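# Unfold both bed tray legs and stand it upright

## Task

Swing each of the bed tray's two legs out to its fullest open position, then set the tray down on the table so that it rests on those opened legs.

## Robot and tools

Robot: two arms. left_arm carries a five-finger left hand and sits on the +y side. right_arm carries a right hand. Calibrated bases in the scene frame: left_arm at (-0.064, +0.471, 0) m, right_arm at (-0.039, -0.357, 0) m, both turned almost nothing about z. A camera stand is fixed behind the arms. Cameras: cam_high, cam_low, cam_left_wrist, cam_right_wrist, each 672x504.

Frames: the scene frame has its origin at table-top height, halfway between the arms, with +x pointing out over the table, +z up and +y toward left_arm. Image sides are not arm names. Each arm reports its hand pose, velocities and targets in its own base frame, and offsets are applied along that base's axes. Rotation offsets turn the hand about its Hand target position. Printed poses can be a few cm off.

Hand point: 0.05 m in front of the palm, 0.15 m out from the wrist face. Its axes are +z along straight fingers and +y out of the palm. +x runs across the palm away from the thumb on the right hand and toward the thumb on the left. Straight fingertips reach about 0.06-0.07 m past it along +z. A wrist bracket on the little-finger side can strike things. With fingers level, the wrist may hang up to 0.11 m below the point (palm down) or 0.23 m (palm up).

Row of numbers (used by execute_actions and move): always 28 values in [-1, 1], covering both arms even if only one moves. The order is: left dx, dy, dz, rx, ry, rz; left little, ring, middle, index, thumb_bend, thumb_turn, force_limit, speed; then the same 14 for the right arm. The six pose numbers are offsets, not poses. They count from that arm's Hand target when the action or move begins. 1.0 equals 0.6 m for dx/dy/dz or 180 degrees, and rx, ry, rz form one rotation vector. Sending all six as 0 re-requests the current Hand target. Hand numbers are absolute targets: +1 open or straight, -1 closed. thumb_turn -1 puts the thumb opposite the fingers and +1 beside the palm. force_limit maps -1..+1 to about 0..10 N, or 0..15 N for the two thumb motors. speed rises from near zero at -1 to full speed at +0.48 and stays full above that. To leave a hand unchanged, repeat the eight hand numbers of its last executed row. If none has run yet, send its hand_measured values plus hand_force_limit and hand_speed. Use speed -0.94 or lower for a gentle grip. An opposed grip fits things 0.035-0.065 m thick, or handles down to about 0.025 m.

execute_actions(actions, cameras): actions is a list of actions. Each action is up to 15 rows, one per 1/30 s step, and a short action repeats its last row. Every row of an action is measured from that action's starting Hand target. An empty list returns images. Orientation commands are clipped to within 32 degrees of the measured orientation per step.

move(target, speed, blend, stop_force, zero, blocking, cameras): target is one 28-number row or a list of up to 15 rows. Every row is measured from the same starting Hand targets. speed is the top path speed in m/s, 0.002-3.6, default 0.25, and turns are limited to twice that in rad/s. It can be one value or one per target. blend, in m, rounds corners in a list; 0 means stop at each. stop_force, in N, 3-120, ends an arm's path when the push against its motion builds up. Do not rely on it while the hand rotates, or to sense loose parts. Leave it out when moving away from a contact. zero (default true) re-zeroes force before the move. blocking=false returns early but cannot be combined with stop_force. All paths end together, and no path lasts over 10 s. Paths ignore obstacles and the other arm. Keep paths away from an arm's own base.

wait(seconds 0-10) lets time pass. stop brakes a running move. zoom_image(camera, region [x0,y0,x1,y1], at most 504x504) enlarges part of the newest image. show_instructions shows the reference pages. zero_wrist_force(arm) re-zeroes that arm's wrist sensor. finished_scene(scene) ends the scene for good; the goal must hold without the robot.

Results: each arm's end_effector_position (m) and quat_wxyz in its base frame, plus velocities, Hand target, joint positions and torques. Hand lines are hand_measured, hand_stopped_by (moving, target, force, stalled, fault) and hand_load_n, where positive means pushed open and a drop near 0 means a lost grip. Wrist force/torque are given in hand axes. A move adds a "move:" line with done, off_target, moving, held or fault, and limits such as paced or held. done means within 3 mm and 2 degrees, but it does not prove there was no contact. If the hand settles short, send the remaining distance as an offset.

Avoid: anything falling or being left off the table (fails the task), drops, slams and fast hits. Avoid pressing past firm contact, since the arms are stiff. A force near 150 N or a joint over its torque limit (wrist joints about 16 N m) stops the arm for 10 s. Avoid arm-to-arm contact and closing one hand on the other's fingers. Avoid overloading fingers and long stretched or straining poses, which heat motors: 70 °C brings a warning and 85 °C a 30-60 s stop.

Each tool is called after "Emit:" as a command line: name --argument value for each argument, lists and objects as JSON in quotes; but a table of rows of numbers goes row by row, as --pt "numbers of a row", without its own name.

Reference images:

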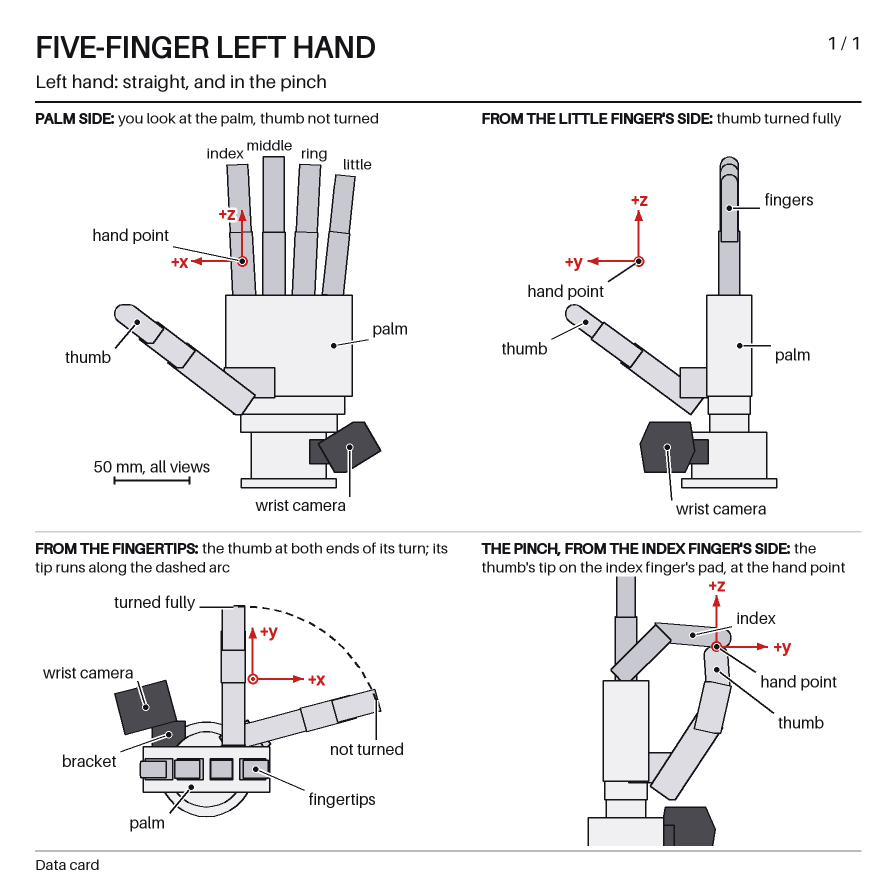

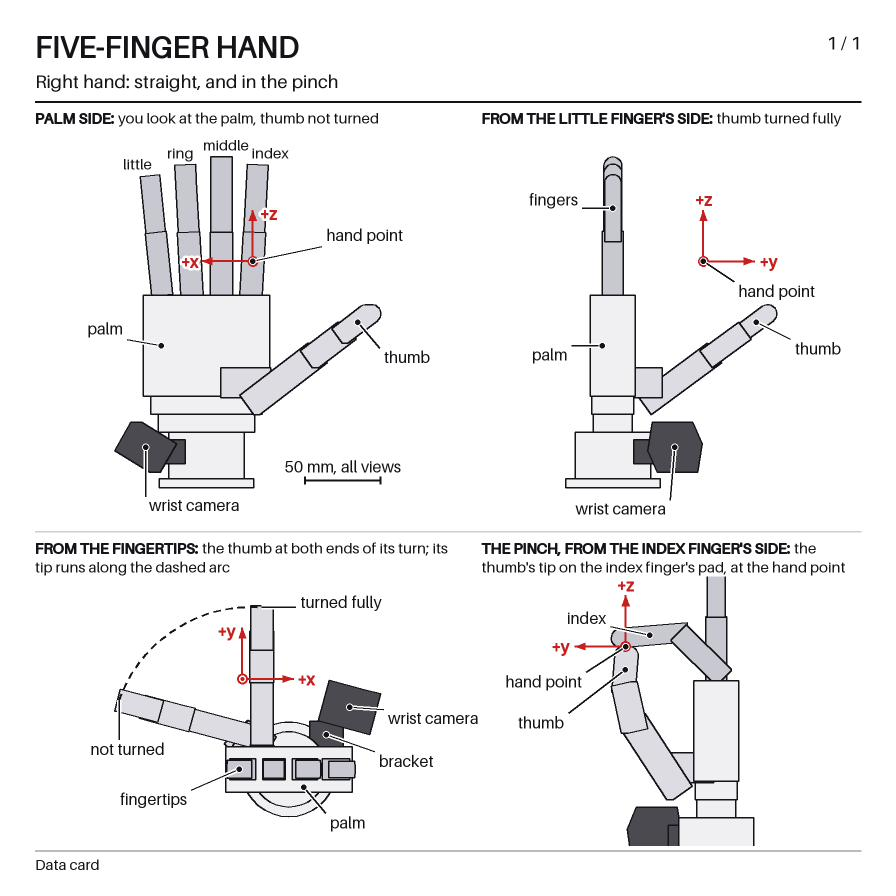

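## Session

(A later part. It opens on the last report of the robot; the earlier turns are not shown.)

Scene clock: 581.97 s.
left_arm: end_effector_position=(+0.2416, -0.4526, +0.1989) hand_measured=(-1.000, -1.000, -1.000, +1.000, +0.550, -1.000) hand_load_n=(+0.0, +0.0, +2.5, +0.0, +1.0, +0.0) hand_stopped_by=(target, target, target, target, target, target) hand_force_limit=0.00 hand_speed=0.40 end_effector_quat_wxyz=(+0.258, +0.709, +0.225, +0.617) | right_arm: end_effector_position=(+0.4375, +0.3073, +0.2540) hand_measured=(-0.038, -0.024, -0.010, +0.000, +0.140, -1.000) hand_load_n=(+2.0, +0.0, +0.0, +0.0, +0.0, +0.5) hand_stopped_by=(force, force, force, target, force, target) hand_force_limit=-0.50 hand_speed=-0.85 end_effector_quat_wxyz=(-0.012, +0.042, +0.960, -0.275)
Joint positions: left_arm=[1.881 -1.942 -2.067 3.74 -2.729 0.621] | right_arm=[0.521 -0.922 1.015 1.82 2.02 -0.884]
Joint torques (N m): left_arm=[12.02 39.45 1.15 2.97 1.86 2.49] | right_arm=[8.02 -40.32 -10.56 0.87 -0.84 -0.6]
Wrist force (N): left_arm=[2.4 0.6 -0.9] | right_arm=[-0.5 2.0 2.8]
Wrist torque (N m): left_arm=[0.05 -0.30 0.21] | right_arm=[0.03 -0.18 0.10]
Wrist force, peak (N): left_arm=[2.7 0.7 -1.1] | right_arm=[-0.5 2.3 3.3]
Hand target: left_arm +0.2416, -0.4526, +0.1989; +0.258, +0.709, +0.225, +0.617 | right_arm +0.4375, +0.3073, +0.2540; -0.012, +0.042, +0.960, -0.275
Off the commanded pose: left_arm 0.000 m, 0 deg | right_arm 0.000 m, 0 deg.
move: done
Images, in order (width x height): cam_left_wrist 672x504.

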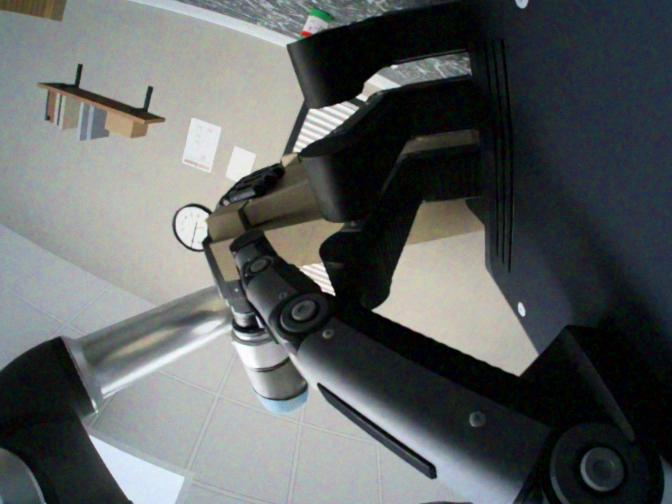

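Emit:
move --target '[0,-0.0423,-0.0267,0,0,0,-1,-1,-1,1,0.55,-1,0,0.4, 0,0,0,0,0,0,-0.15,-0.15,-0.15,0,-0.4,-1,-0.5,-0.85]' --speed 0.03 --stop_force 6 --cameras '["cam_left_wrist","cam_low"]'

Emit:
zoom_image --camera "cam_low" --region '[400, 215, 470, 305]'

Scene clock: 587.57 s.
left_arm: end_effector_position=(+0.2416, -0.4780, +0.1829) hand_measured=(-1.000, -1.000, -1.000, +1.000, +0.550, -1.000) hand_load_n=(+0.0, +0.0, +2.5, +0.5, +0.5, +0.0) hand_stopped_by=(target, target, target, target, target, target) hand_force_limit=0.00 hand_speed=0.40 end_effector_quat_wxyz=(+0.258, +0.709, +0.225, +0.617) | right_arm: end_effector_position=(+0.4375, +0.3073, +0.2540) hand_measured=(-0.038, -0.024, -0.010, +0.000, +0.140, -1.000) hand_load_n=(+2.5, +0.0, +0.0, +0.0, +0.0, +0.0) hand_stopped_by=(force, force, force, target, force, target) hand_force_limit=-0.50 hand_speed=-0.85 end_effector_quat_wxyz=(-0.012, +0.042, +0.960, -0.275)
Joint positions: left_arm=[1.862 -2.022 -1.997 3.739 -2.747 0.608] | right_arm=[0.521 -0.922 1.015 1.82 2.02 -0.884]
Joint torques (N m): left_arm=[-10.82 22.12 29.16 -2.67 -2.47 -2.25] | right_arm=[8.44 -40.48 -11.26 1 -0.8 -0.68]
Wrist force (N): left_arm=[2.3 -2.2 -3.5] | right_arm=[-2.9 -0.7 1.9]
Wrist torque (N m): left_arm=[0.28 -0.34 0.18] | right_arm=[0.00 -0.14 -0.08]
Wrist force, peak (N): left_arm=[1.8 -2.7 -3.8] | right_arm=[-0.4 2.5 3.3]
Hand target: left_arm +0.2416, -0.4780, +0.1829; +0.258, +0.709, +0.225, +0.617 | right_arm +0.4375, +0.3073, +0.2540; -0.012, +0.042, +0.960, -0.275
Off the commanded pose: left_arm 0.000 m, 0 deg | right_arm 0.000 m, 0 deg.
move: done
Images, in order (width x height): cam_low 672x504, cam_left_wrist 672x504.

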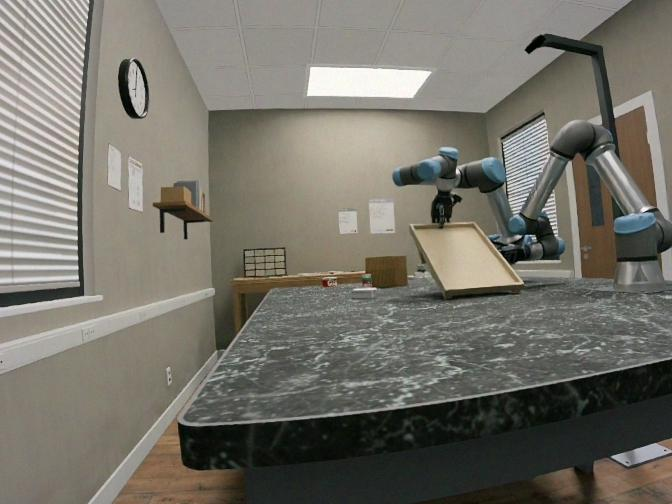

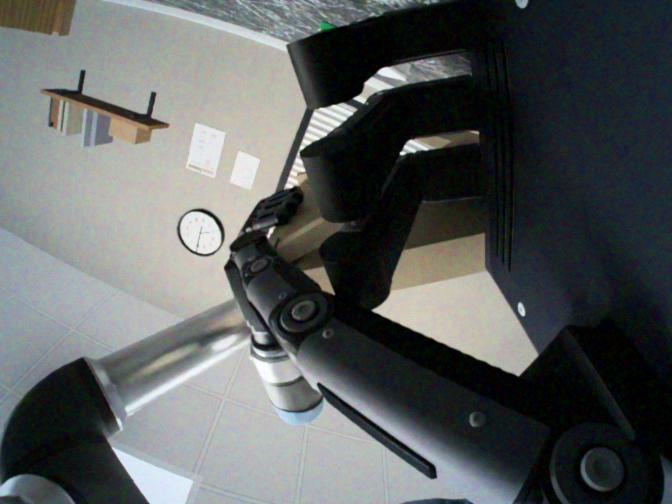

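Scaled by 5.600 from the camera's 672x504 image, which has a finer 960x720 frame.

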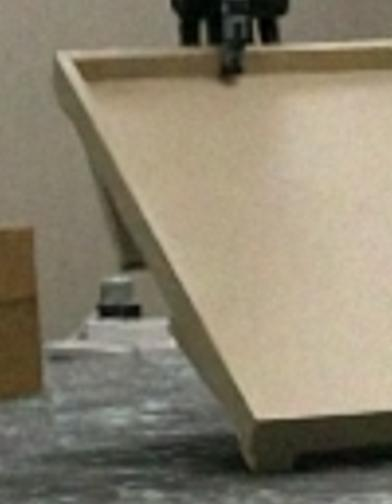

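Emit:
move --pt "0 -0.0412 -0.0155 0 0 0 -1 -1 -1 1 0.55 -1 0 0.4 0 0 0 0 0 0 -0.15 -0.15 -0.15 0 -0.4 -1 -0.5 -0.85" --pt "0 -0.0848 -0.02 0 0 0 -1 -1 -1 1 0.55 -1 0 0.4 0 0 0 0 0 0 -0.15 -0.15 -0.15 0 -0.4 -1 -0.5 -0.85" --speed 0.04 --stop_force 7 --cameras '["cam_left_wrist","cam_low","cam_right_wrist"]'

Emit:
zoom_image --camera "cam_low" --region '[400, 200, 530, 305]'

Scene clock: 596.20 s.
left_arm: end_effector_position=(+0.2416, -0.5288, +0.1709) hand_measured=(-1.000, -1.000, -1.000, +1.000, +0.550, -1.000) hand_load_n=(+0.0, +0.0, +2.5, +0.5, +0.5, -0.5) hand_stopped_by=(target, target, target, target, target, target) hand_force_limit=0.00 hand_speed=0.40 end_effector_quat_wxyz=(+0.258, +0.709, +0.225, +0.617) | right_arm: end_effector_position=(+0.4375, +0.3073, +0.2540) hand_measured=(-0.038, -0.024, -0.010, +0.000, +0.140, -1.000) hand_load_n=(+2.0, +0.0, +0.0, +0.0, +0.0, +0.0) hand_stopped_by=(force, force, force, target, force, target) hand_force_limit=-0.50 hand_speed=-0.85 end_effector_quat_wxyz=(-0.012, +0.042, +0.960, -0.275)
Joint positions: left_arm=[1.83 -2.137 -1.839 3.672 -2.778 0.583] | right_arm=[0.521 -0.922 1.015 1.82 2.02 -0.884]
Joint torques (N m): left_arm=[-10.43 25.75 28.91 -2.89 -2.97 -2.63] | right_arm=[7.61 -41.3 -10.97 1.08 -0.74 -0.55]
Wrist force (N): left_arm=[1.2 -1.4 -3.3] | right_arm=[-2.2 0.1 2.4]
Wrist torque (N m): left_arm=[0.26 -0.33 0.31] | right_arm=[0.00 -0.16 -0.04]
Wrist force, peak (N): left_arm=[1.8 -2.7 -3.9] | right_arm=[-2.8 -0.1 2.7]
Hand target: left_arm +0.2416, -0.5288, +0.1709; +0.258, +0.709, +0.225, +0.617 | right_arm +0.4375, +0.3073, +0.2540; -0.012, +0.042, +0.960, -0.275
Off the commanded pose: left_arm 0.000 m, 0 deg | right_arm 0.000 m, 0 deg.
move: done
Images, in order (width x height): cam_low 672x504, cam_left_wrist 672x504, cam_right_wrist 672x504.

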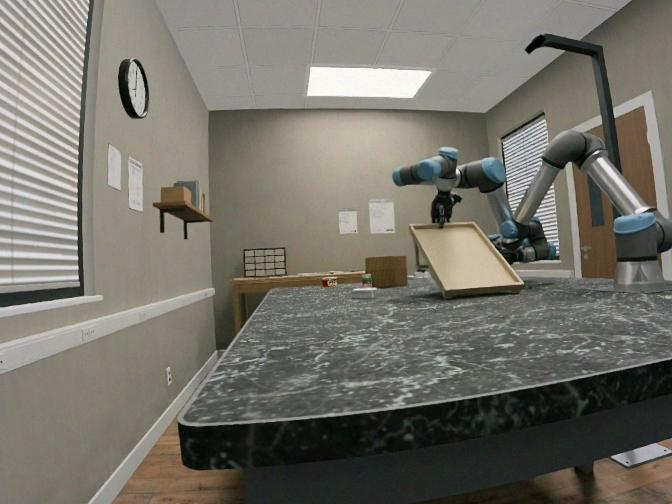

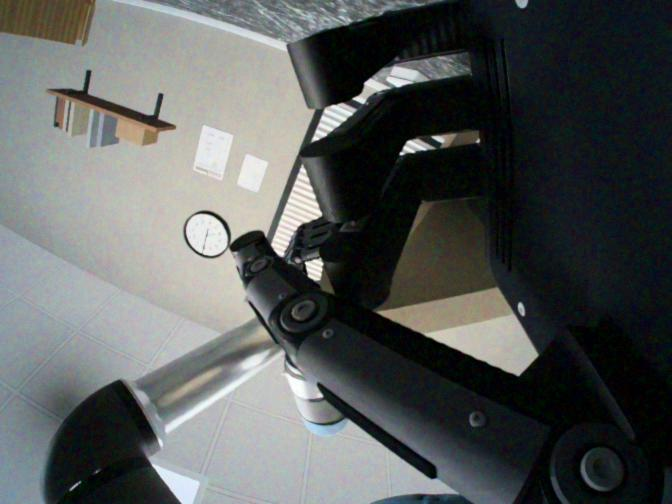

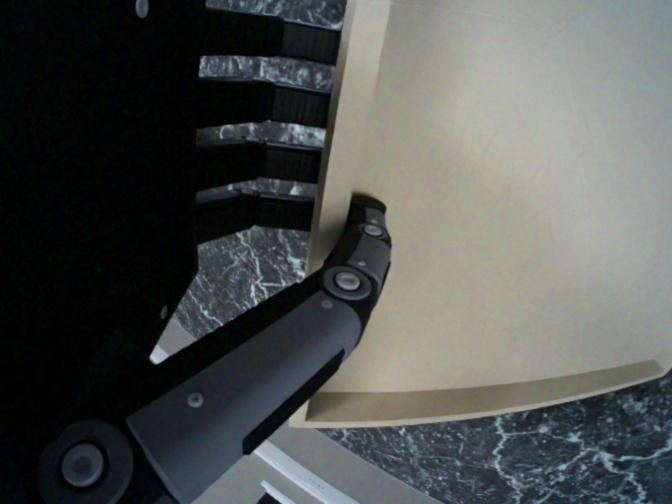

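Scaled by 3.877 from the camera's 672x504 image, which has a finer 960x720 frame.

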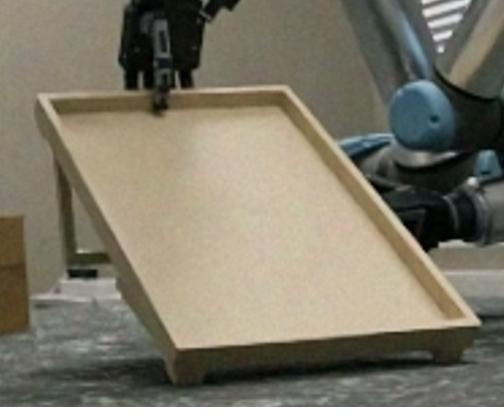

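Emit:
move --pt "0 -0.0435 0.0072 0 0 0 -1 -1 -1 1 0.55 -1 0 0.4 0 0 0 0 0 0 -0.15 -0.15 -0.15 0 -0.4 -1 -0.5 -0.85" --pt "0 -0.0835 0.0252 0 0 0 -1 -1 -1 1 0.55 -1 0 0.4 0 0 0 0 0 0 -0.15 -0.15 -0.15 0 -0.4 -1 -0.5 -0.85" --speed 0.04 --stop_force 6 --cameras '["cam_left_wrist","cam_low","cam_right_wrist","cam_high"]'

Emit:
zoom_image --camera "cam_low" --region '[400, 200, 530, 305]'

Scene clock: 601.23 s.
left_arm: end_effector_position=(+0.2416, -0.5789, +0.1860) hand_measured=(-1.000, -1.000, -1.000, +1.000, +0.550, -1.000) hand_load_n=(+0.0, +0.0, +2.5, +0.0, +1.0, +0.0) hand_stopped_by=(target, target, target, target, target, target) hand_force_limit=0.00 hand_speed=0.40 end_effector_quat_wxyz=(+0.258, +0.709, +0.225, +0.617) | right_arm: end_effector_position=(+0.4375, +0.3073, +0.2540) hand_measured=(-0.038, -0.024, -0.010, +0.000, +0.140, -1.000) hand_load_n=(+2.0, +0.0, +0.0, +0.0, +0.5, +0.0) hand_stopped_by=(force, force, force, target, force, target) hand_force_limit=-0.50 hand_speed=-0.85 end_effector_quat_wxyz=(-0.012, +0.042, +0.960, -0.275)
Joint positions: left_arm=[1.805 -2.204 -1.662 3.541 -2.802 0.561] | right_arm=[0.521 -0.922 1.015 1.82 2.02 -0.884]
Joint torques (N m): left_arm=[-10.81 29.56 30.28 -2.97 -2.93 -2.75] | right_arm=[8.6 -40.67 -10.95 1.04 -0.83 -0.54]
Wrist force (N): left_arm=[1.6 -1.4 -3.2] | right_arm=[-2.6 0.7 2.6]
Wrist torque (N m): left_arm=[0.17 -0.37 0.35] | right_arm=[0.03 -0.13 -0.05]
Wrist force, peak (N): left_arm=[2.1 -1.0 -3.6] | right_arm=[-2.7 0.8 2.5]
Hand target: left_arm +0.2416, -0.5789, +0.1860; +0.258, +0.709, +0.225, +0.617 | right_arm +0.4375, +0.3073, +0.2540; -0.012, +0.042, +0.960, -0.275
Off the commanded pose: left_arm 0.000 m, 0 deg | right_arm 0.000 m, 0 deg.
move: done

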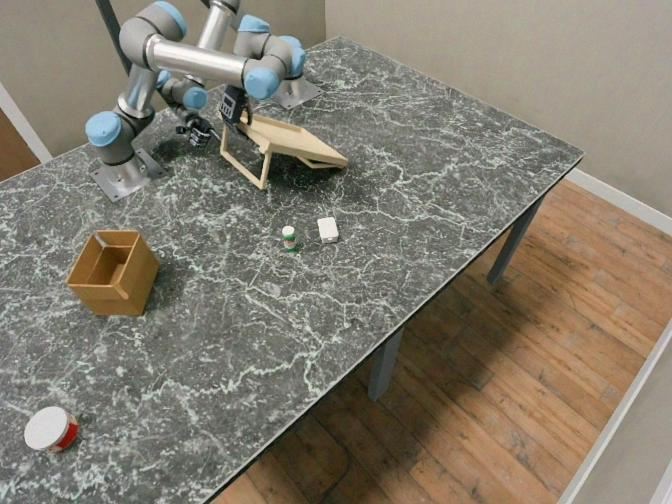

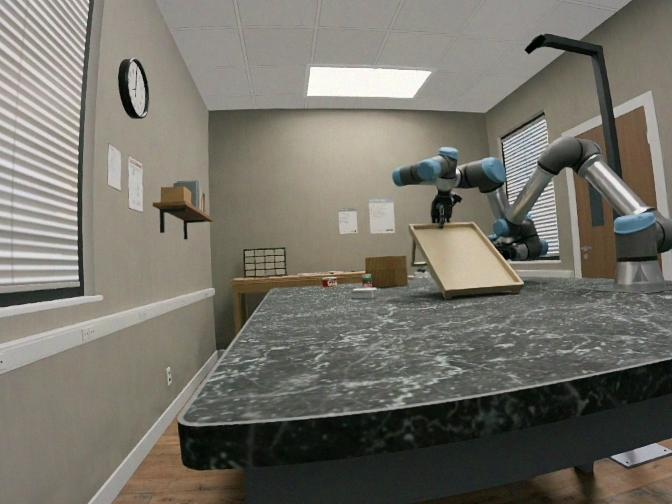

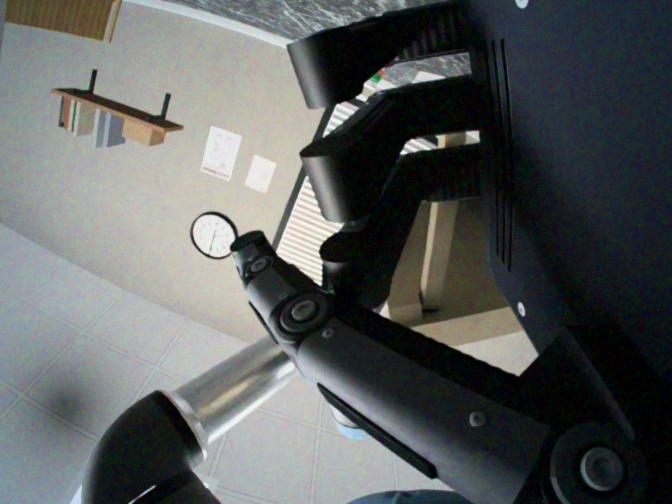

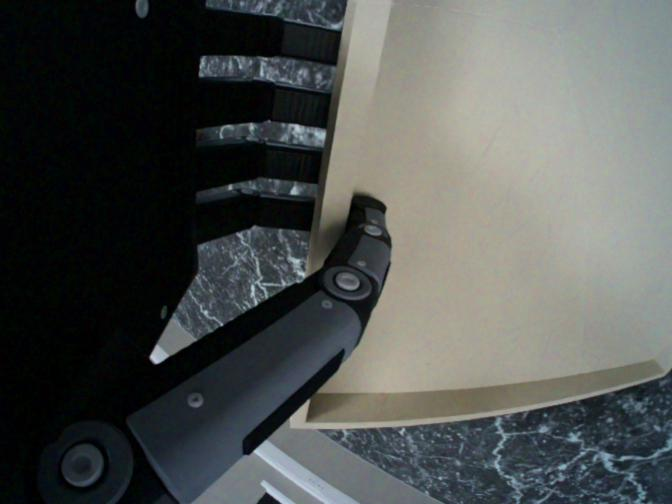

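Scaled by 3.877 from the camera's 672x504 image, which has a finer 960x720 frame.

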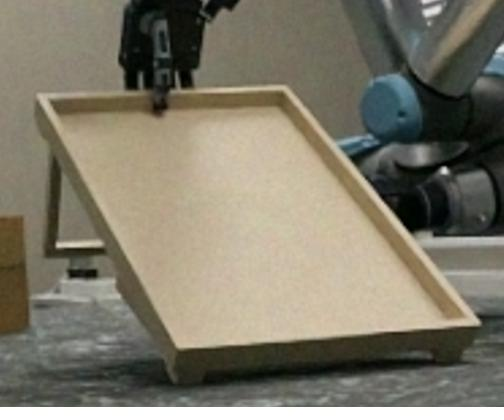

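Emit:
move --pt "0 -0.04 0.018 0 0 0 -1 -1 -1 1 0.55 -1 0 0.4 0 0 0 0 0 0 -0.15 -0.15 -0.15 0 -0.4 -1 -0.5 -0.85" --pt "0 -0.0642 0.0363 0 0 0 -1 -1 -1 1 0.55 -1 0 0.4 0 0 0 0 0 0 -0.15 -0.15 -0.15 0 -0.4 -1 -0.5 -0.85" --pt "0 -0.08 0.051 0 0 0 -1 -1 -1 1 0.55 -1 0 0.4 0 0 0 0 0 0 -0.15 -0.15 -0.15 0 -0.4 -1 -0.5 -0.85" --speed 0.03 --stop_force 4 --cameras '["cam_left_wrist","cam_low","cam_right_wrist","cam_high"]'

Emit:
zoom_image --camera "cam_low" --region '[400, 200, 530, 305]'

Emit:
zoom_image --camera "cam_high" --region '[160, 60, 350, 200]'

Scene clock: 608.50 s.
left_arm: end_effector_position=(+0.2416, -0.5833, +0.1880) hand_measured=(-1.000, -1.000, -1.000, +1.000, +0.550, -1.000) hand_load_n=(+0.0, +0.0, +2.5, -1.0, +1.0, +0.0) hand_stopped_by=(target, target, target, target, target, target) hand_force_limit=0.00 hand_speed=0.40 end_effector_quat_wxyz=(+0.258, +0.709, +0.225, +0.617) | right_arm: end_effector_position=(+0.4375, +0.3073, +0.2540) hand_measured=(-0.038, -0.024, -0.010, +0.000, +0.140, -1.000) hand_load_n=(+2.5, +0.0, +0.0, +0.0, +0.5, +0.0) hand_stopped_by=(force, force, force, target, force, target) hand_force_limit=-0.50 hand_speed=-0.85 end_effector_quat_wxyz=(-0.012, +0.042, +0.960, -0.275)
Joint positions: left_arm=[1.803 -2.209 -1.646 3.53 -2.803 0.559] | right_arm=[0.521 -0.922 1.015 1.82 2.02 -0.884]
Joint torques (N m): left_arm=[12.73 51.01 2.93 2.47 1.74 2.16] | right_arm=[7.26 -41.34 -10.75 1.04 -0.7 -0.46]
Wrist force (N): left_arm=[2.5 0.7 -3.2] | right_arm=[-2.0 2.8 3.5]
Wrist torque (N m): left_arm=[0.10 -0.35 0.40] | right_arm=[0.10 -0.19 0.06]
Wrist force, peak (N): left_arm=[3.5 0.3 -3.4] | right_arm=[-1.7 2.7 4.3]
Hand target: left_arm +0.2416, -0.5833, +0.1880; +0.258, +0.709, +0.225, +0.617 (not the last commanded pose) | right_arm +0.4375, +0.3073, +0.2540; -0.012, +0.042, +0.960, -0.275
Off the commanded pose: left_arm 0.052 m, 0 deg | right_arm 0.000 m, 0 deg.
move: held (left_arm; a check stopped the path); path passed 0 of 3 targets; limits=held
pose unreachable (left arm): on one or more control steps of this call, first in action 0 (counted from 0), this arm could not follow its commanded pose, so it was not sent that pose on those steps. It may still have moved: this result reports where it is.
cause: moving toward the commanded pose would bring a part of the arm too close to another arm (a part of this arm just beyond joint 4 (wrist 1) and a part of the right arm just beyond its joint 2 (shoulder lift), where that arm would come to rest).

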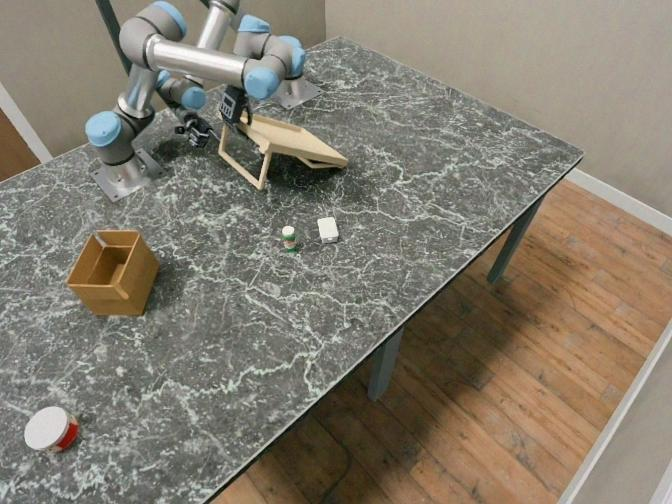

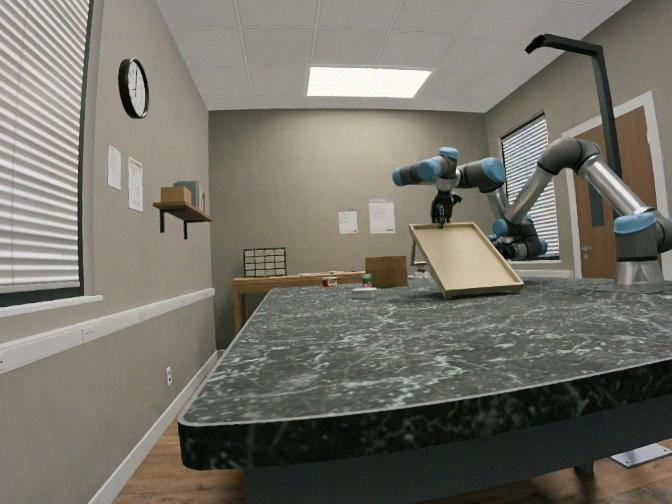

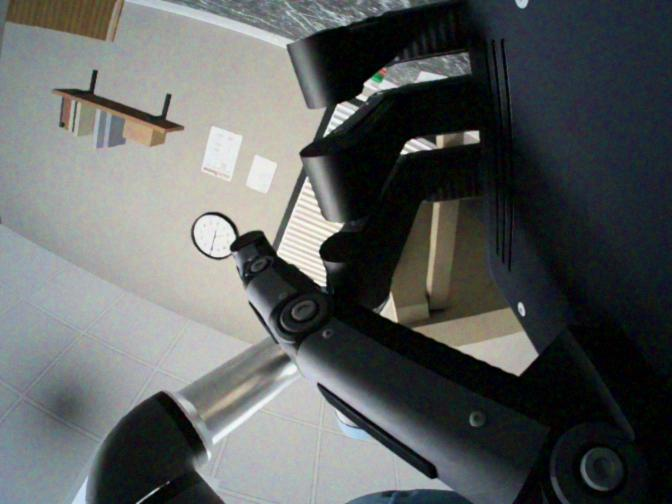

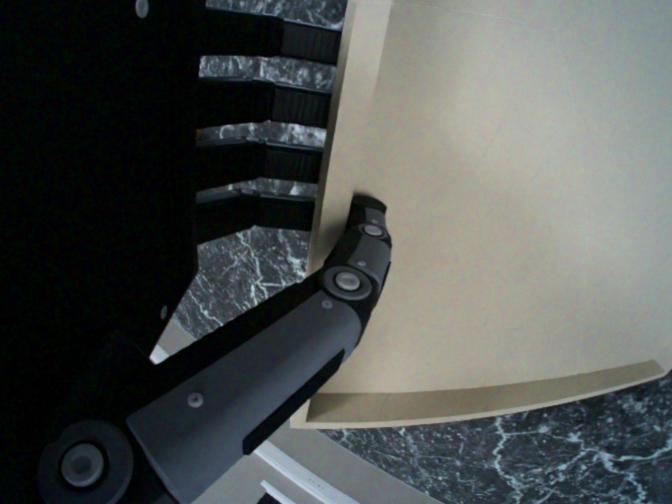

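Scaled by 3.877 from the camera's 672x504 image, which has a finer 960x720 frame.

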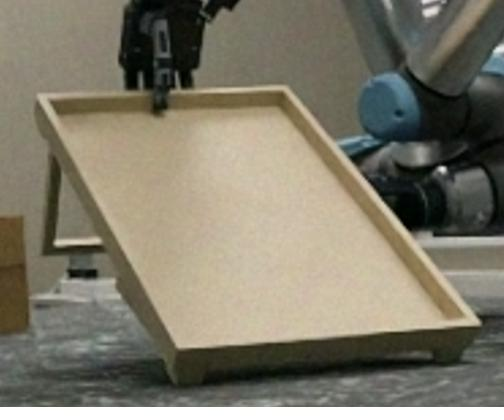

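Scaled by 2.653 from the camera's 672x504 image, which has a finer 960x720 frame.

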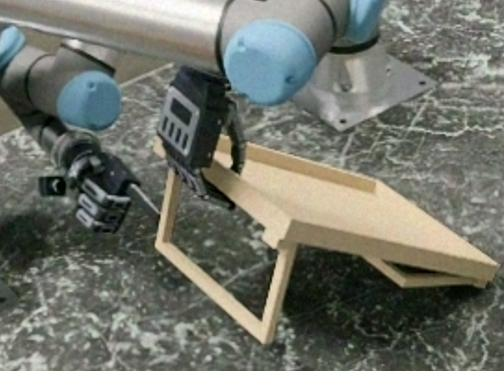

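Emit:
move --target '[-0.0233,0.0362,0,0,0,-0.1111,-1,-1,-1,1,0.55,-1,0,0.4, 0,0,0,0,0,0,-0.15,-0.15,-0.15,0,-0.4,-1,-0.5,-0.85]' --speed 0.08

Emit:
move --pt "0 -0.04 0.018 0 0 0 -1 -1 -1 1 0.55 -1 0 0.4 0 0 0 0 0 0 -0.15 -0.15 -0.15 0 -0.4 -1 -0.5 -0.85" --pt "0 -0.0642 0.0363 0 0 0 -1 -1 -1 1 0.55 -1 0 0.4 0 0 0 0 0 0 -0.15 -0.15 -0.15 0 -0.4 -1 -0.5 -0.85" --pt "0 -0.08 0.051 0 0 0 -1 -1 -1 1 0.55 -1 0 0.4 0 0 0 0 0 0 -0.15 -0.15 -0.15 0 -0.4 -1 -0.5 -0.85" --speed 0.03 --stop_force 4 --cameras '["cam_left_wrist","cam_low","cam_right_wrist","cam_high"]'

Emit:
zoom_image --camera "cam_low" --region '[400, 200, 530, 305]'

Emit:
zoom_image --camera "cam_high" --region '[160, 60, 350, 200]'

Scene clock: 619.57 s.
left_arm: end_effector_position=(+0.2276, -0.5616, +0.1880) hand_measured=(-1.000, -1.000, -1.000, +1.000, +0.550, -1.000) hand_load_n=(+0.0, +0.0, +2.5, +0.0, +1.0, -0.5) hand_stopped_by=(target, target, target, target, target, target) hand_force_limit=0.00 hand_speed=0.40 end_effector_quat_wxyz=(+0.361, +0.737, +0.098, +0.563) | right_arm: end_effector_position=(+0.4375, +0.3073, +0.2540) hand_measured=(-0.038, -0.024, -0.010, +0.000, +0.140, -1.000) hand_load_n=(+2.5, +0.0, +0.0, +0.0, +0.5, +0.0) hand_stopped_by=(force, force, force, target, force, target) hand_force_limit=-0.50 hand_speed=-0.85 end_effector_quat_wxyz=(-0.012, +0.042, +0.960, -0.275)
Joint positions: left_arm=[1.903 -1.986 -2.028 3.862 -2.365 0.759] | right_arm=[0.521 -0.922 1.015 1.82 2.02 -0.884]
Joint torques (N m): left_arm=[11.96 42.01 1.78 3.87 1.85 2.54] | right_arm=[7.18 -40.72 -10.8 0.99 -0.74 -0.54]
Wrist force (N): left_arm=[2.4 0.3 -1.0] | right_arm=[-0.5 2.3 2.8]
Wrist torque (N m): left_arm=[0.01 -0.31 0.20] | right_arm=[0.07 -0.18 0.07]
Wrist force, peak (N): left_arm=[3.2 1.4 -3.3] | right_arm=[-2.2 3.0 3.9]
Hand target: left_arm +0.2276, -0.5616, +0.1880; +0.361, +0.737, +0.098, +0.563 | right_arm +0.4375, +0.3073, +0.2540; -0.012, +0.042, +0.960, -0.275
Off the commanded pose: left_arm 0.000 m, 0 deg | right_arm 0.000 m, 0 deg.
move: done

Scene clock: 622.37 s.
left_arm: end_effector_position=(+0.2276, -0.6096, +0.2186) hand_measured=(-1.000, -1.000, -1.000, +1.000, +0.550, -1.000) hand_load_n=(+0.0, +0.0, +2.5, +0.0, +1.0, +0.0) hand_stopped_by=(target, target, target, target, target, target) hand_force_limit=0.00 hand_speed=0.40 end_effector_quat_wxyz=(+0.361, +0.737, +0.098, +0.563) | right_arm: end_effector_position=(+0.4375, +0.3073, +0.2540) hand_measured=(-0.038, -0.024, -0.010, +0.000, +0.140, -1.000) hand_load_n=(+2.5, +0.0, +0.0, +0.0, +0.5, -0.5) hand_stopped_by=(force, force, force, target, force, target) hand_force_limit=-0.50 hand_speed=-0.85 end_effector_quat_wxyz=(-0.012, +0.042, +0.960, -0.275)
Joint positions: left_arm=[1.869 -2.019 -1.861 3.722 -2.399 0.752] | right_arm=[0.521 -0.922 1.015 1.82 2.02 -0.884]
Joint torques (N m): left_arm=[-11.57 23.24 30.57 -2.16 -2.7 -2.29] | right_arm=[6.92 -41.41 -10.64 0.98 -0.65 -0.44]
Wrist force (N): left_arm=[2.4 0.5 -1.2] | right_arm=[-0.5 2.6 3.1]
Wrist torque (N m): left_arm=[0.05 -0.31 0.21] | right_arm=[0.09 -0.18 0.09]
Wrist force, peak (N): left_arm=[2.7 0.2 -1.0] | right_arm=[-0.4 3.1 3.5]
Hand target: left_arm +0.2276, -0.6096, +0.2186; +0.361, +0.737, +0.098, +0.563 | right_arm +0.4375, +0.3073, +0.2540; -0.012, +0.042, +0.960, -0.275
Off the commanded pose: left_arm 0.000 m, 0 deg | right_arm 0.000 m, 0 deg.
move: done

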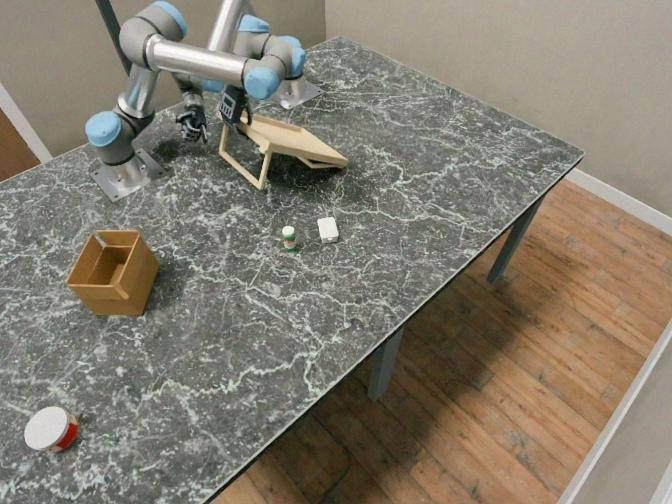

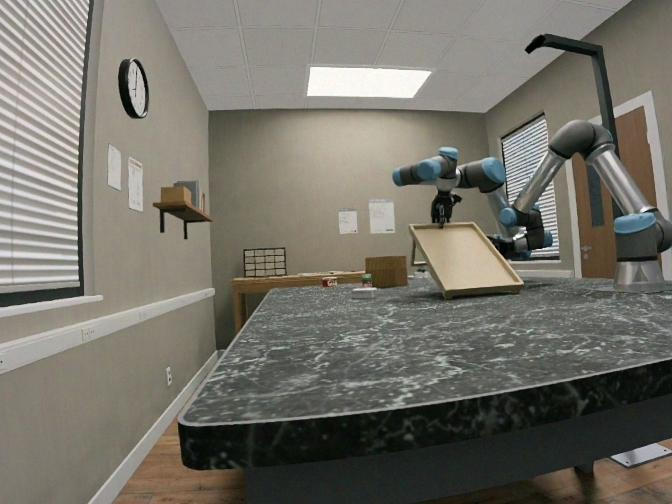

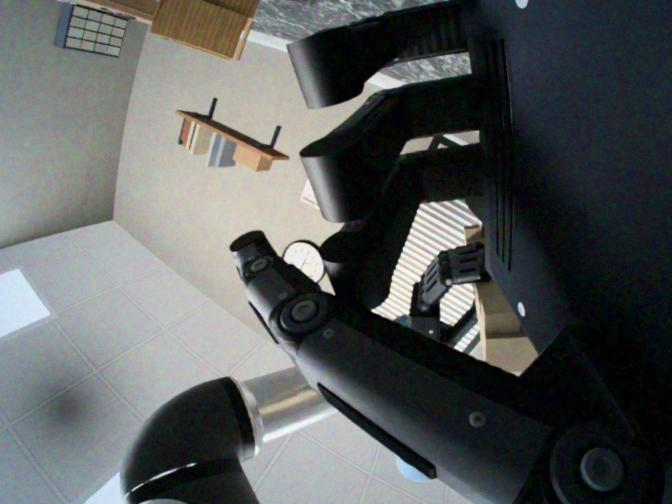

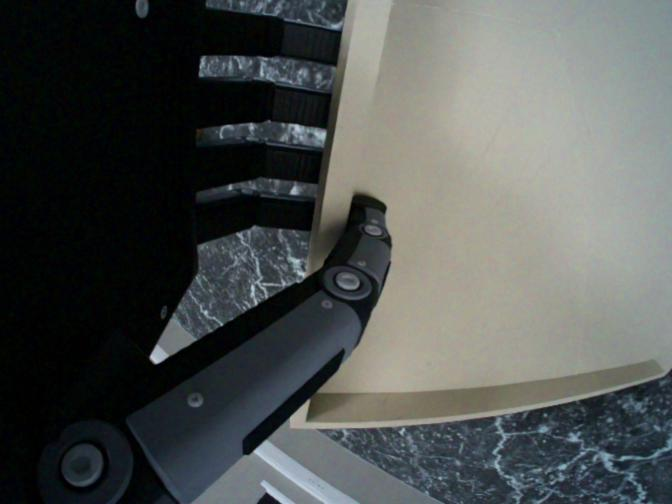

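Scaled by 3.877 from the camera's 672x504 image, which has a finer 960x720 frame.

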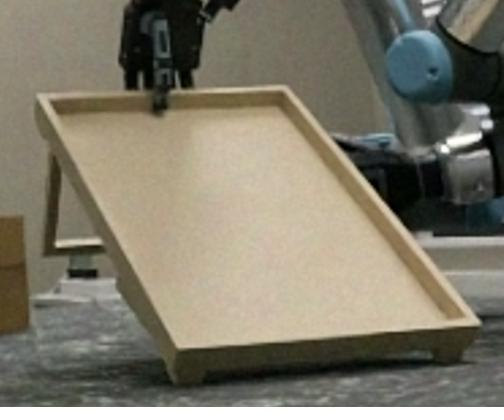

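Scaled by 2.653 from the camera's 672x504 image, which has a finer 960x720 frame.

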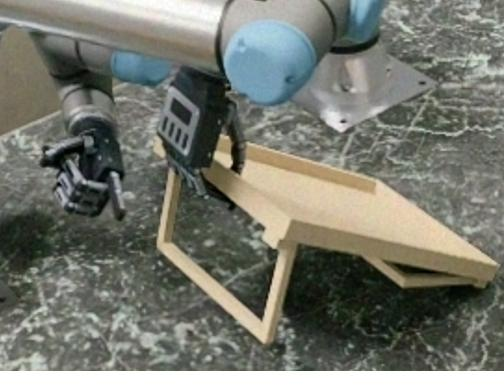

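Emit:
move --pt "0 0.116 -0.0643 0 0 0 -1 -1 -1 1 0.55 -1 0 0.4 0 0 0 0 0 0 -0.15 -0.15 -0.15 0 -0.4 -1 -0.5 -0.85" --pt "0.05 0.116 -0.0643 0 0 0 -1 -1 -1 1 0.55 -1 0 0.4 0 0 0 0 0 0 -0.15 -0.15 -0.15 0 -0.4 -1 -0.5 -0.85" --speed 0.06 --stop_force 4 --cameras '["cam_left_wrist","cam_low","cam_high"]'

Emit:
zoom_image --camera "cam_high" --region '[160, 60, 350, 200]'

Scene clock: 635.27 s.
left_arm: end_effector_position=(+0.2576, -0.5400, +0.1800) hand_measured=(-1.000, -1.000, -1.000, +1.000, +0.550, -1.000) hand_load_n=(+0.0, +0.0, +3.0, +0.0, +0.5, -0.5) hand_stopped_by=(target, target, target, target, target, target) hand_force_limit=0.00 hand_speed=0.40 end_effector_quat_wxyz=(+0.361, +0.737, +0.098, +0.563) | right_arm: end_effector_position=(+0.4375, +0.3073, +0.2540) hand_measured=(-0.038, -0.024, -0.010, +0.000, +0.140, -1.000) hand_load_n=(+2.5, -0.5, +0.0, +0.0, +1.0, -0.5) hand_stopped_by=(force, force, force, target, force, target) hand_force_limit=-0.50 hand_speed=-0.85 end_effector_quat_wxyz=(-0.012, +0.042, +0.960, -0.275)
Joint positions: left_arm=[1.993 -1.965 -2.095 3.92 -2.276 0.777] | right_arm=[0.521 -0.922 1.015 1.82 2.02 -0.884]
Joint torques (N m): left_arm=[11.76 18.14 27.52 4 2.18 2.48] | right_arm=[6.62 -41.93 -10.62 0.9 -0.59 -0.41]
Wrist force (N): left_arm=[2.5 0.2 -1.0] | right_arm=[-0.3 2.4 2.8]
Wrist torque (N m): left_arm=[-0.01 -0.31 0.21] | right_arm=[0.07 -0.19 0.09]
Wrist force, peak (N): left_arm=[2.8 0.4 -1.2] | right_arm=[-0.4 3.0 3.5]
Hand target: left_arm +0.2576, -0.5400, +0.1800; +0.361, +0.737, +0.098, +0.563 | right_arm +0.4375, +0.3073, +0.2540; -0.012, +0.042, +0.960, -0.275
Off the commanded pose: left_arm 0.000 m, 0 deg | right_arm 0.000 m, 0 deg.
move: done
Images, in order (width x height): cam_high 672x504, cam_low 672x504, cam_left_wrist 672x504.

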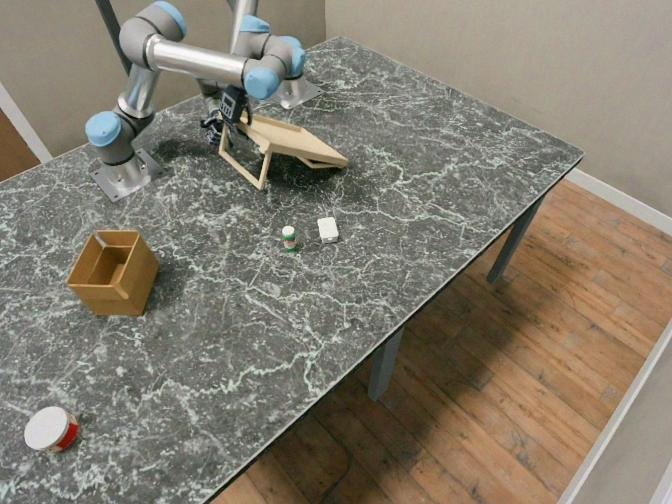

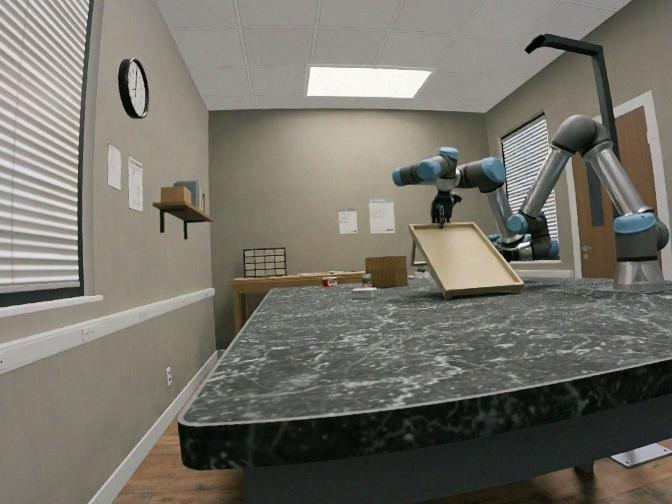

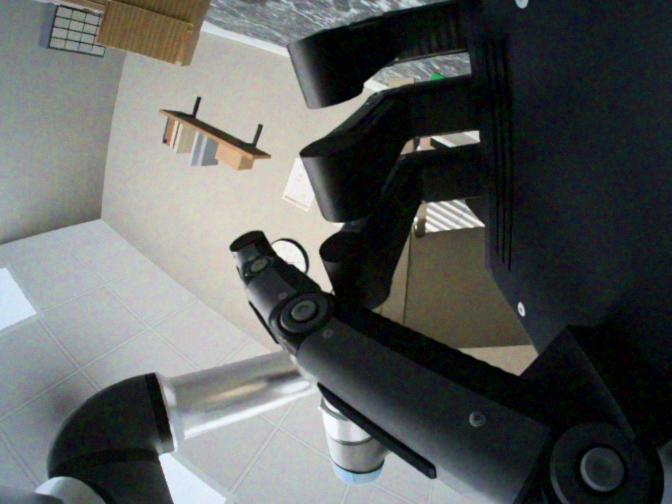

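Scaled by 2.653 from the camera's 672x504 image, which has a finer 960x720 frame.

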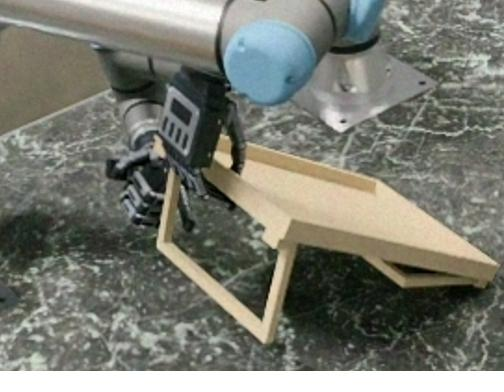

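Emit:
move --pt "0 -0.05 0.0133 0 0 0 -1 -1 -1 1 0.55 -1 0 0.4 0 0 0 0 0 0 -0.15 -0.15 -0.15 0 -0.4 -1 -0.5 -0.85" --pt "0 -0.0917 0.0333 0 0 0 -1 -1 -1 1 0.55 -1 0 0.4 0 0 0 0 0 0 -0.15 -0.15 -0.15 0 -0.4 -1 -0.5 -0.85" --speed 0.04 --stop_force 5 --cameras '["cam_low","cam_high"]'

Emit:
zoom_image --camera "cam_high" --region '[160, 60, 350, 200]'

Scene clock: 641.47 s.
left_arm: end_effector_position=(+0.2576, -0.5950, +0.2000) hand_measured=(-1.000, -1.000, -1.000, +1.000, +0.550, -1.000) hand_load_n=(+0.5, +0.0, +2.5, +0.5, +0.5, -0.5) hand_stopped_by=(target, target, target, target, target, target) hand_force_limit=0.00 hand_speed=0.40 end_effector_quat_wxyz=(+0.361, +0.737, +0.098, +0.563) | right_arm: end_effector_position=(+0.4375, +0.3073, +0.2540) hand_measured=(-0.040, -0.024, -0.010, +0.000, +0.140, -1.000) hand_load_n=(+1.5, +0.0, +0.0, -0.5, +0.0, +0.0) hand_stopped_by=(force, force, force, target, force, target) hand_force_limit=-0.50 hand_speed=-0.85 end_effector_quat_wxyz=(-0.012, +0.042, +0.960, -0.275)
Joint positions: left_arm=[1.942 -2.025 -1.917 3.795 -2.326 0.767] | right_arm=[0.521 -0.922 1.015 1.82 2.02 -0.884]
Joint torques (N m): left_arm=[-12.42 24.03 31.64 -1.65 -2.11 -2.33] | right_arm=[6.76 -42.26 -11.17 0.95 -0.63 -0.49]
Wrist force (N): left_arm=[1.1 -3.7 -1.1] | right_arm=[-0.3 -1.5 0.6]
Wrist torque (N m): left_arm=[0.12 -0.38 0.12] | right_arm=[0.00 -0.03 -0.11]
Wrist force, peak (N): left_arm=[1.6 -3.2 -2.2] | right_arm=[-0.4 2.9 3.7]
Hand target: left_arm +0.2576, -0.5950, +0.2000; +0.361, +0.737, +0.098, +0.563 | right_arm +0.4375, +0.3073, +0.2540; -0.012, +0.042, +0.960, -0.275
Off the commanded pose: left_arm 0.000 m, 0 deg | right_arm 0.000 m, 0 deg.
move: done
Images, in order (width x height): cam_high 672x504, cam_low 672x504.

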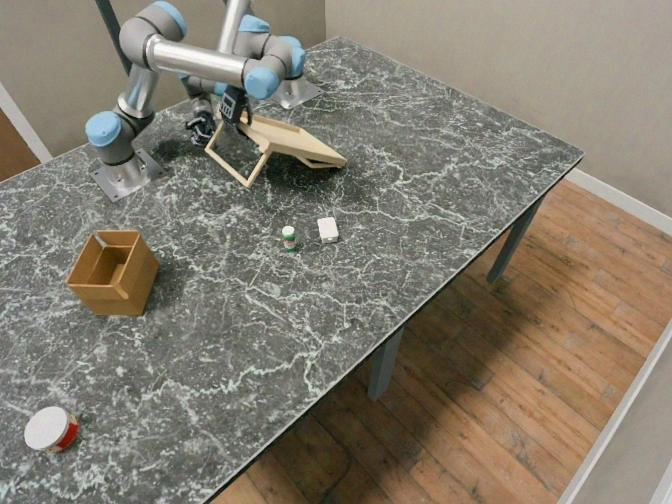

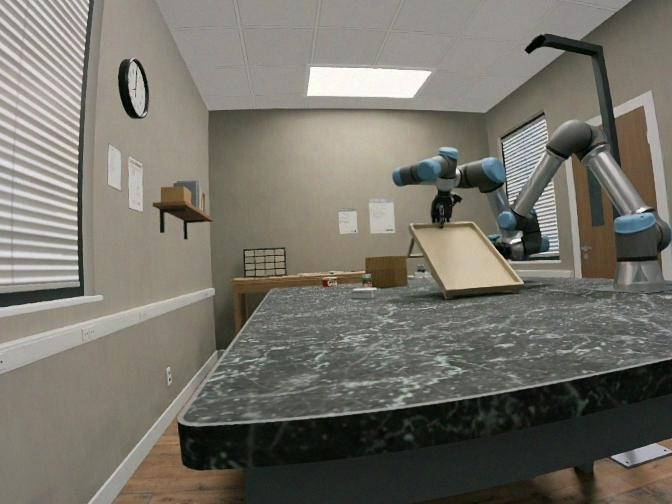

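Scaled by 2.653 from the camera's 672x504 image, which has a finer 960x720 frame.

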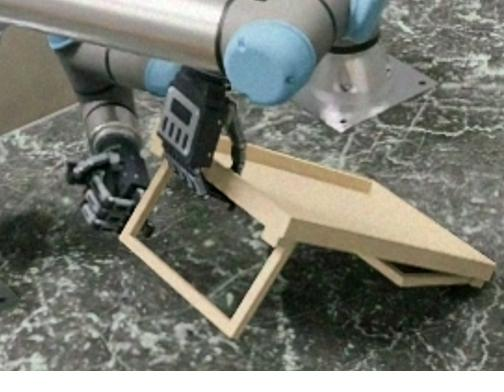

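Emit:
move --target '[0,-0.02,0.0267,0,0,0,-1,-1,-1,1,0.55,-1,0,0.4, 0,0,0,0,0,0,-0.15,-0.15,-0.15,0,-0.4,-1,-0.5,-0.85]' --speed 0.02 --stop_force 5 --cameras '["cam_low","cam_high"]'

Emit:
zoom_image --camera "cam_high" --region '[160, 60, 350, 200]'

Emit:
zoom_image --camera "cam_low" --region '[390, 200, 530, 305]'

Scene clock: 647.50 s.
left_arm: end_effector_position=(+0.2576, -0.6070, +0.2160) hand_measured=(-1.000, -1.000, -1.000, +1.000, +0.550, -1.000) hand_load_n=(+0.0, +0.0, +2.5, +0.5, +1.0, +0.0) hand_stopped_by=(target, target, target, target, target, target) hand_force_limit=0.00 hand_speed=0.40 end_effector_quat_wxyz=(+0.361, +0.737, +0.098, +0.563) | right_arm: end_effector_position=(+0.4375, +0.3073, +0.2540) hand_measured=(-0.040, -0.024, -0.010, +0.000, +0.140, -1.000) hand_load_n=(+0.0, +0.0, +0.0, +0.0, +0.0, +0.0) hand_stopped_by=(force, force, force, target, force, target) hand_force_limit=-0.50 hand_speed=-0.85 end_effector_quat_wxyz=(-0.012, +0.042, +0.960, -0.275)
Joint positions: left_arm=[1.933 -2.019 -1.869 3.74 -2.336 0.765] | right_arm=[0.521 -0.922 1.015 1.82 2.02 -0.884]
Joint torques (N m): left_arm=[-11.75 46.68 32.47 -1.64 -2.69 -2.38] | right_arm=[6.04 -42.14 -10.9 0.92 -0.74 -0.37]
Wrist force (N): left_arm=[-0.2 -3.0 -0.6] | right_arm=[-0.4 -0.2 -0.7]
Wrist torque (N m): left_arm=[0.07 -0.45 0.06] | right_arm=[0.06 0.06 -0.03]
Wrist force, peak (N): left_arm=[1.0 -3.9 -1.3] | right_arm=[-0.5 -2.0 0.2]
Hand target: left_arm +0.2576, -0.6070, +0.2160; +0.361, +0.737, +0.098, +0.563 | right_arm +0.4375, +0.3073, +0.2540; -0.012, +0.042, +0.960, -0.275
Off the commanded pose: left_arm 0.000 m, 0 deg | right_arm 0.000 m, 0 deg.
move: done
Images, in order (width x height): cam_high 672x504, cam_low 672x504.

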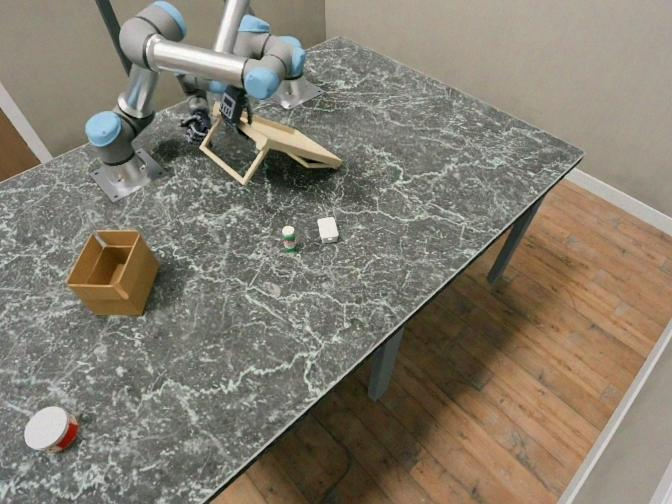

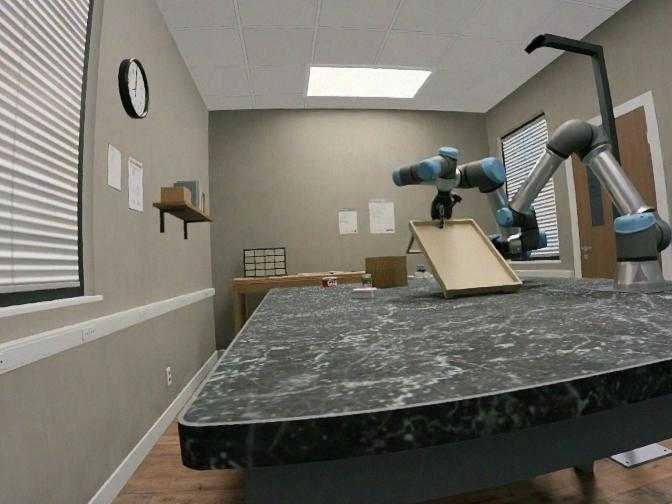

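Scaled by 2.653 from the camera's 672x504 image, which has a finer 960x720 frame.

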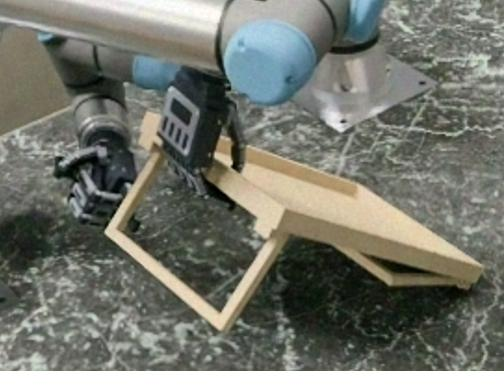

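Scaled by 3.600 from the camera's 672x504 image, which has a finer 960x720 frame.

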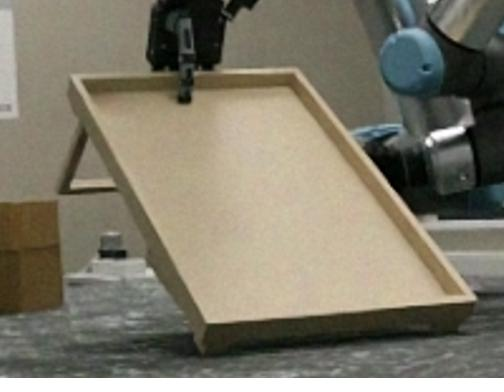

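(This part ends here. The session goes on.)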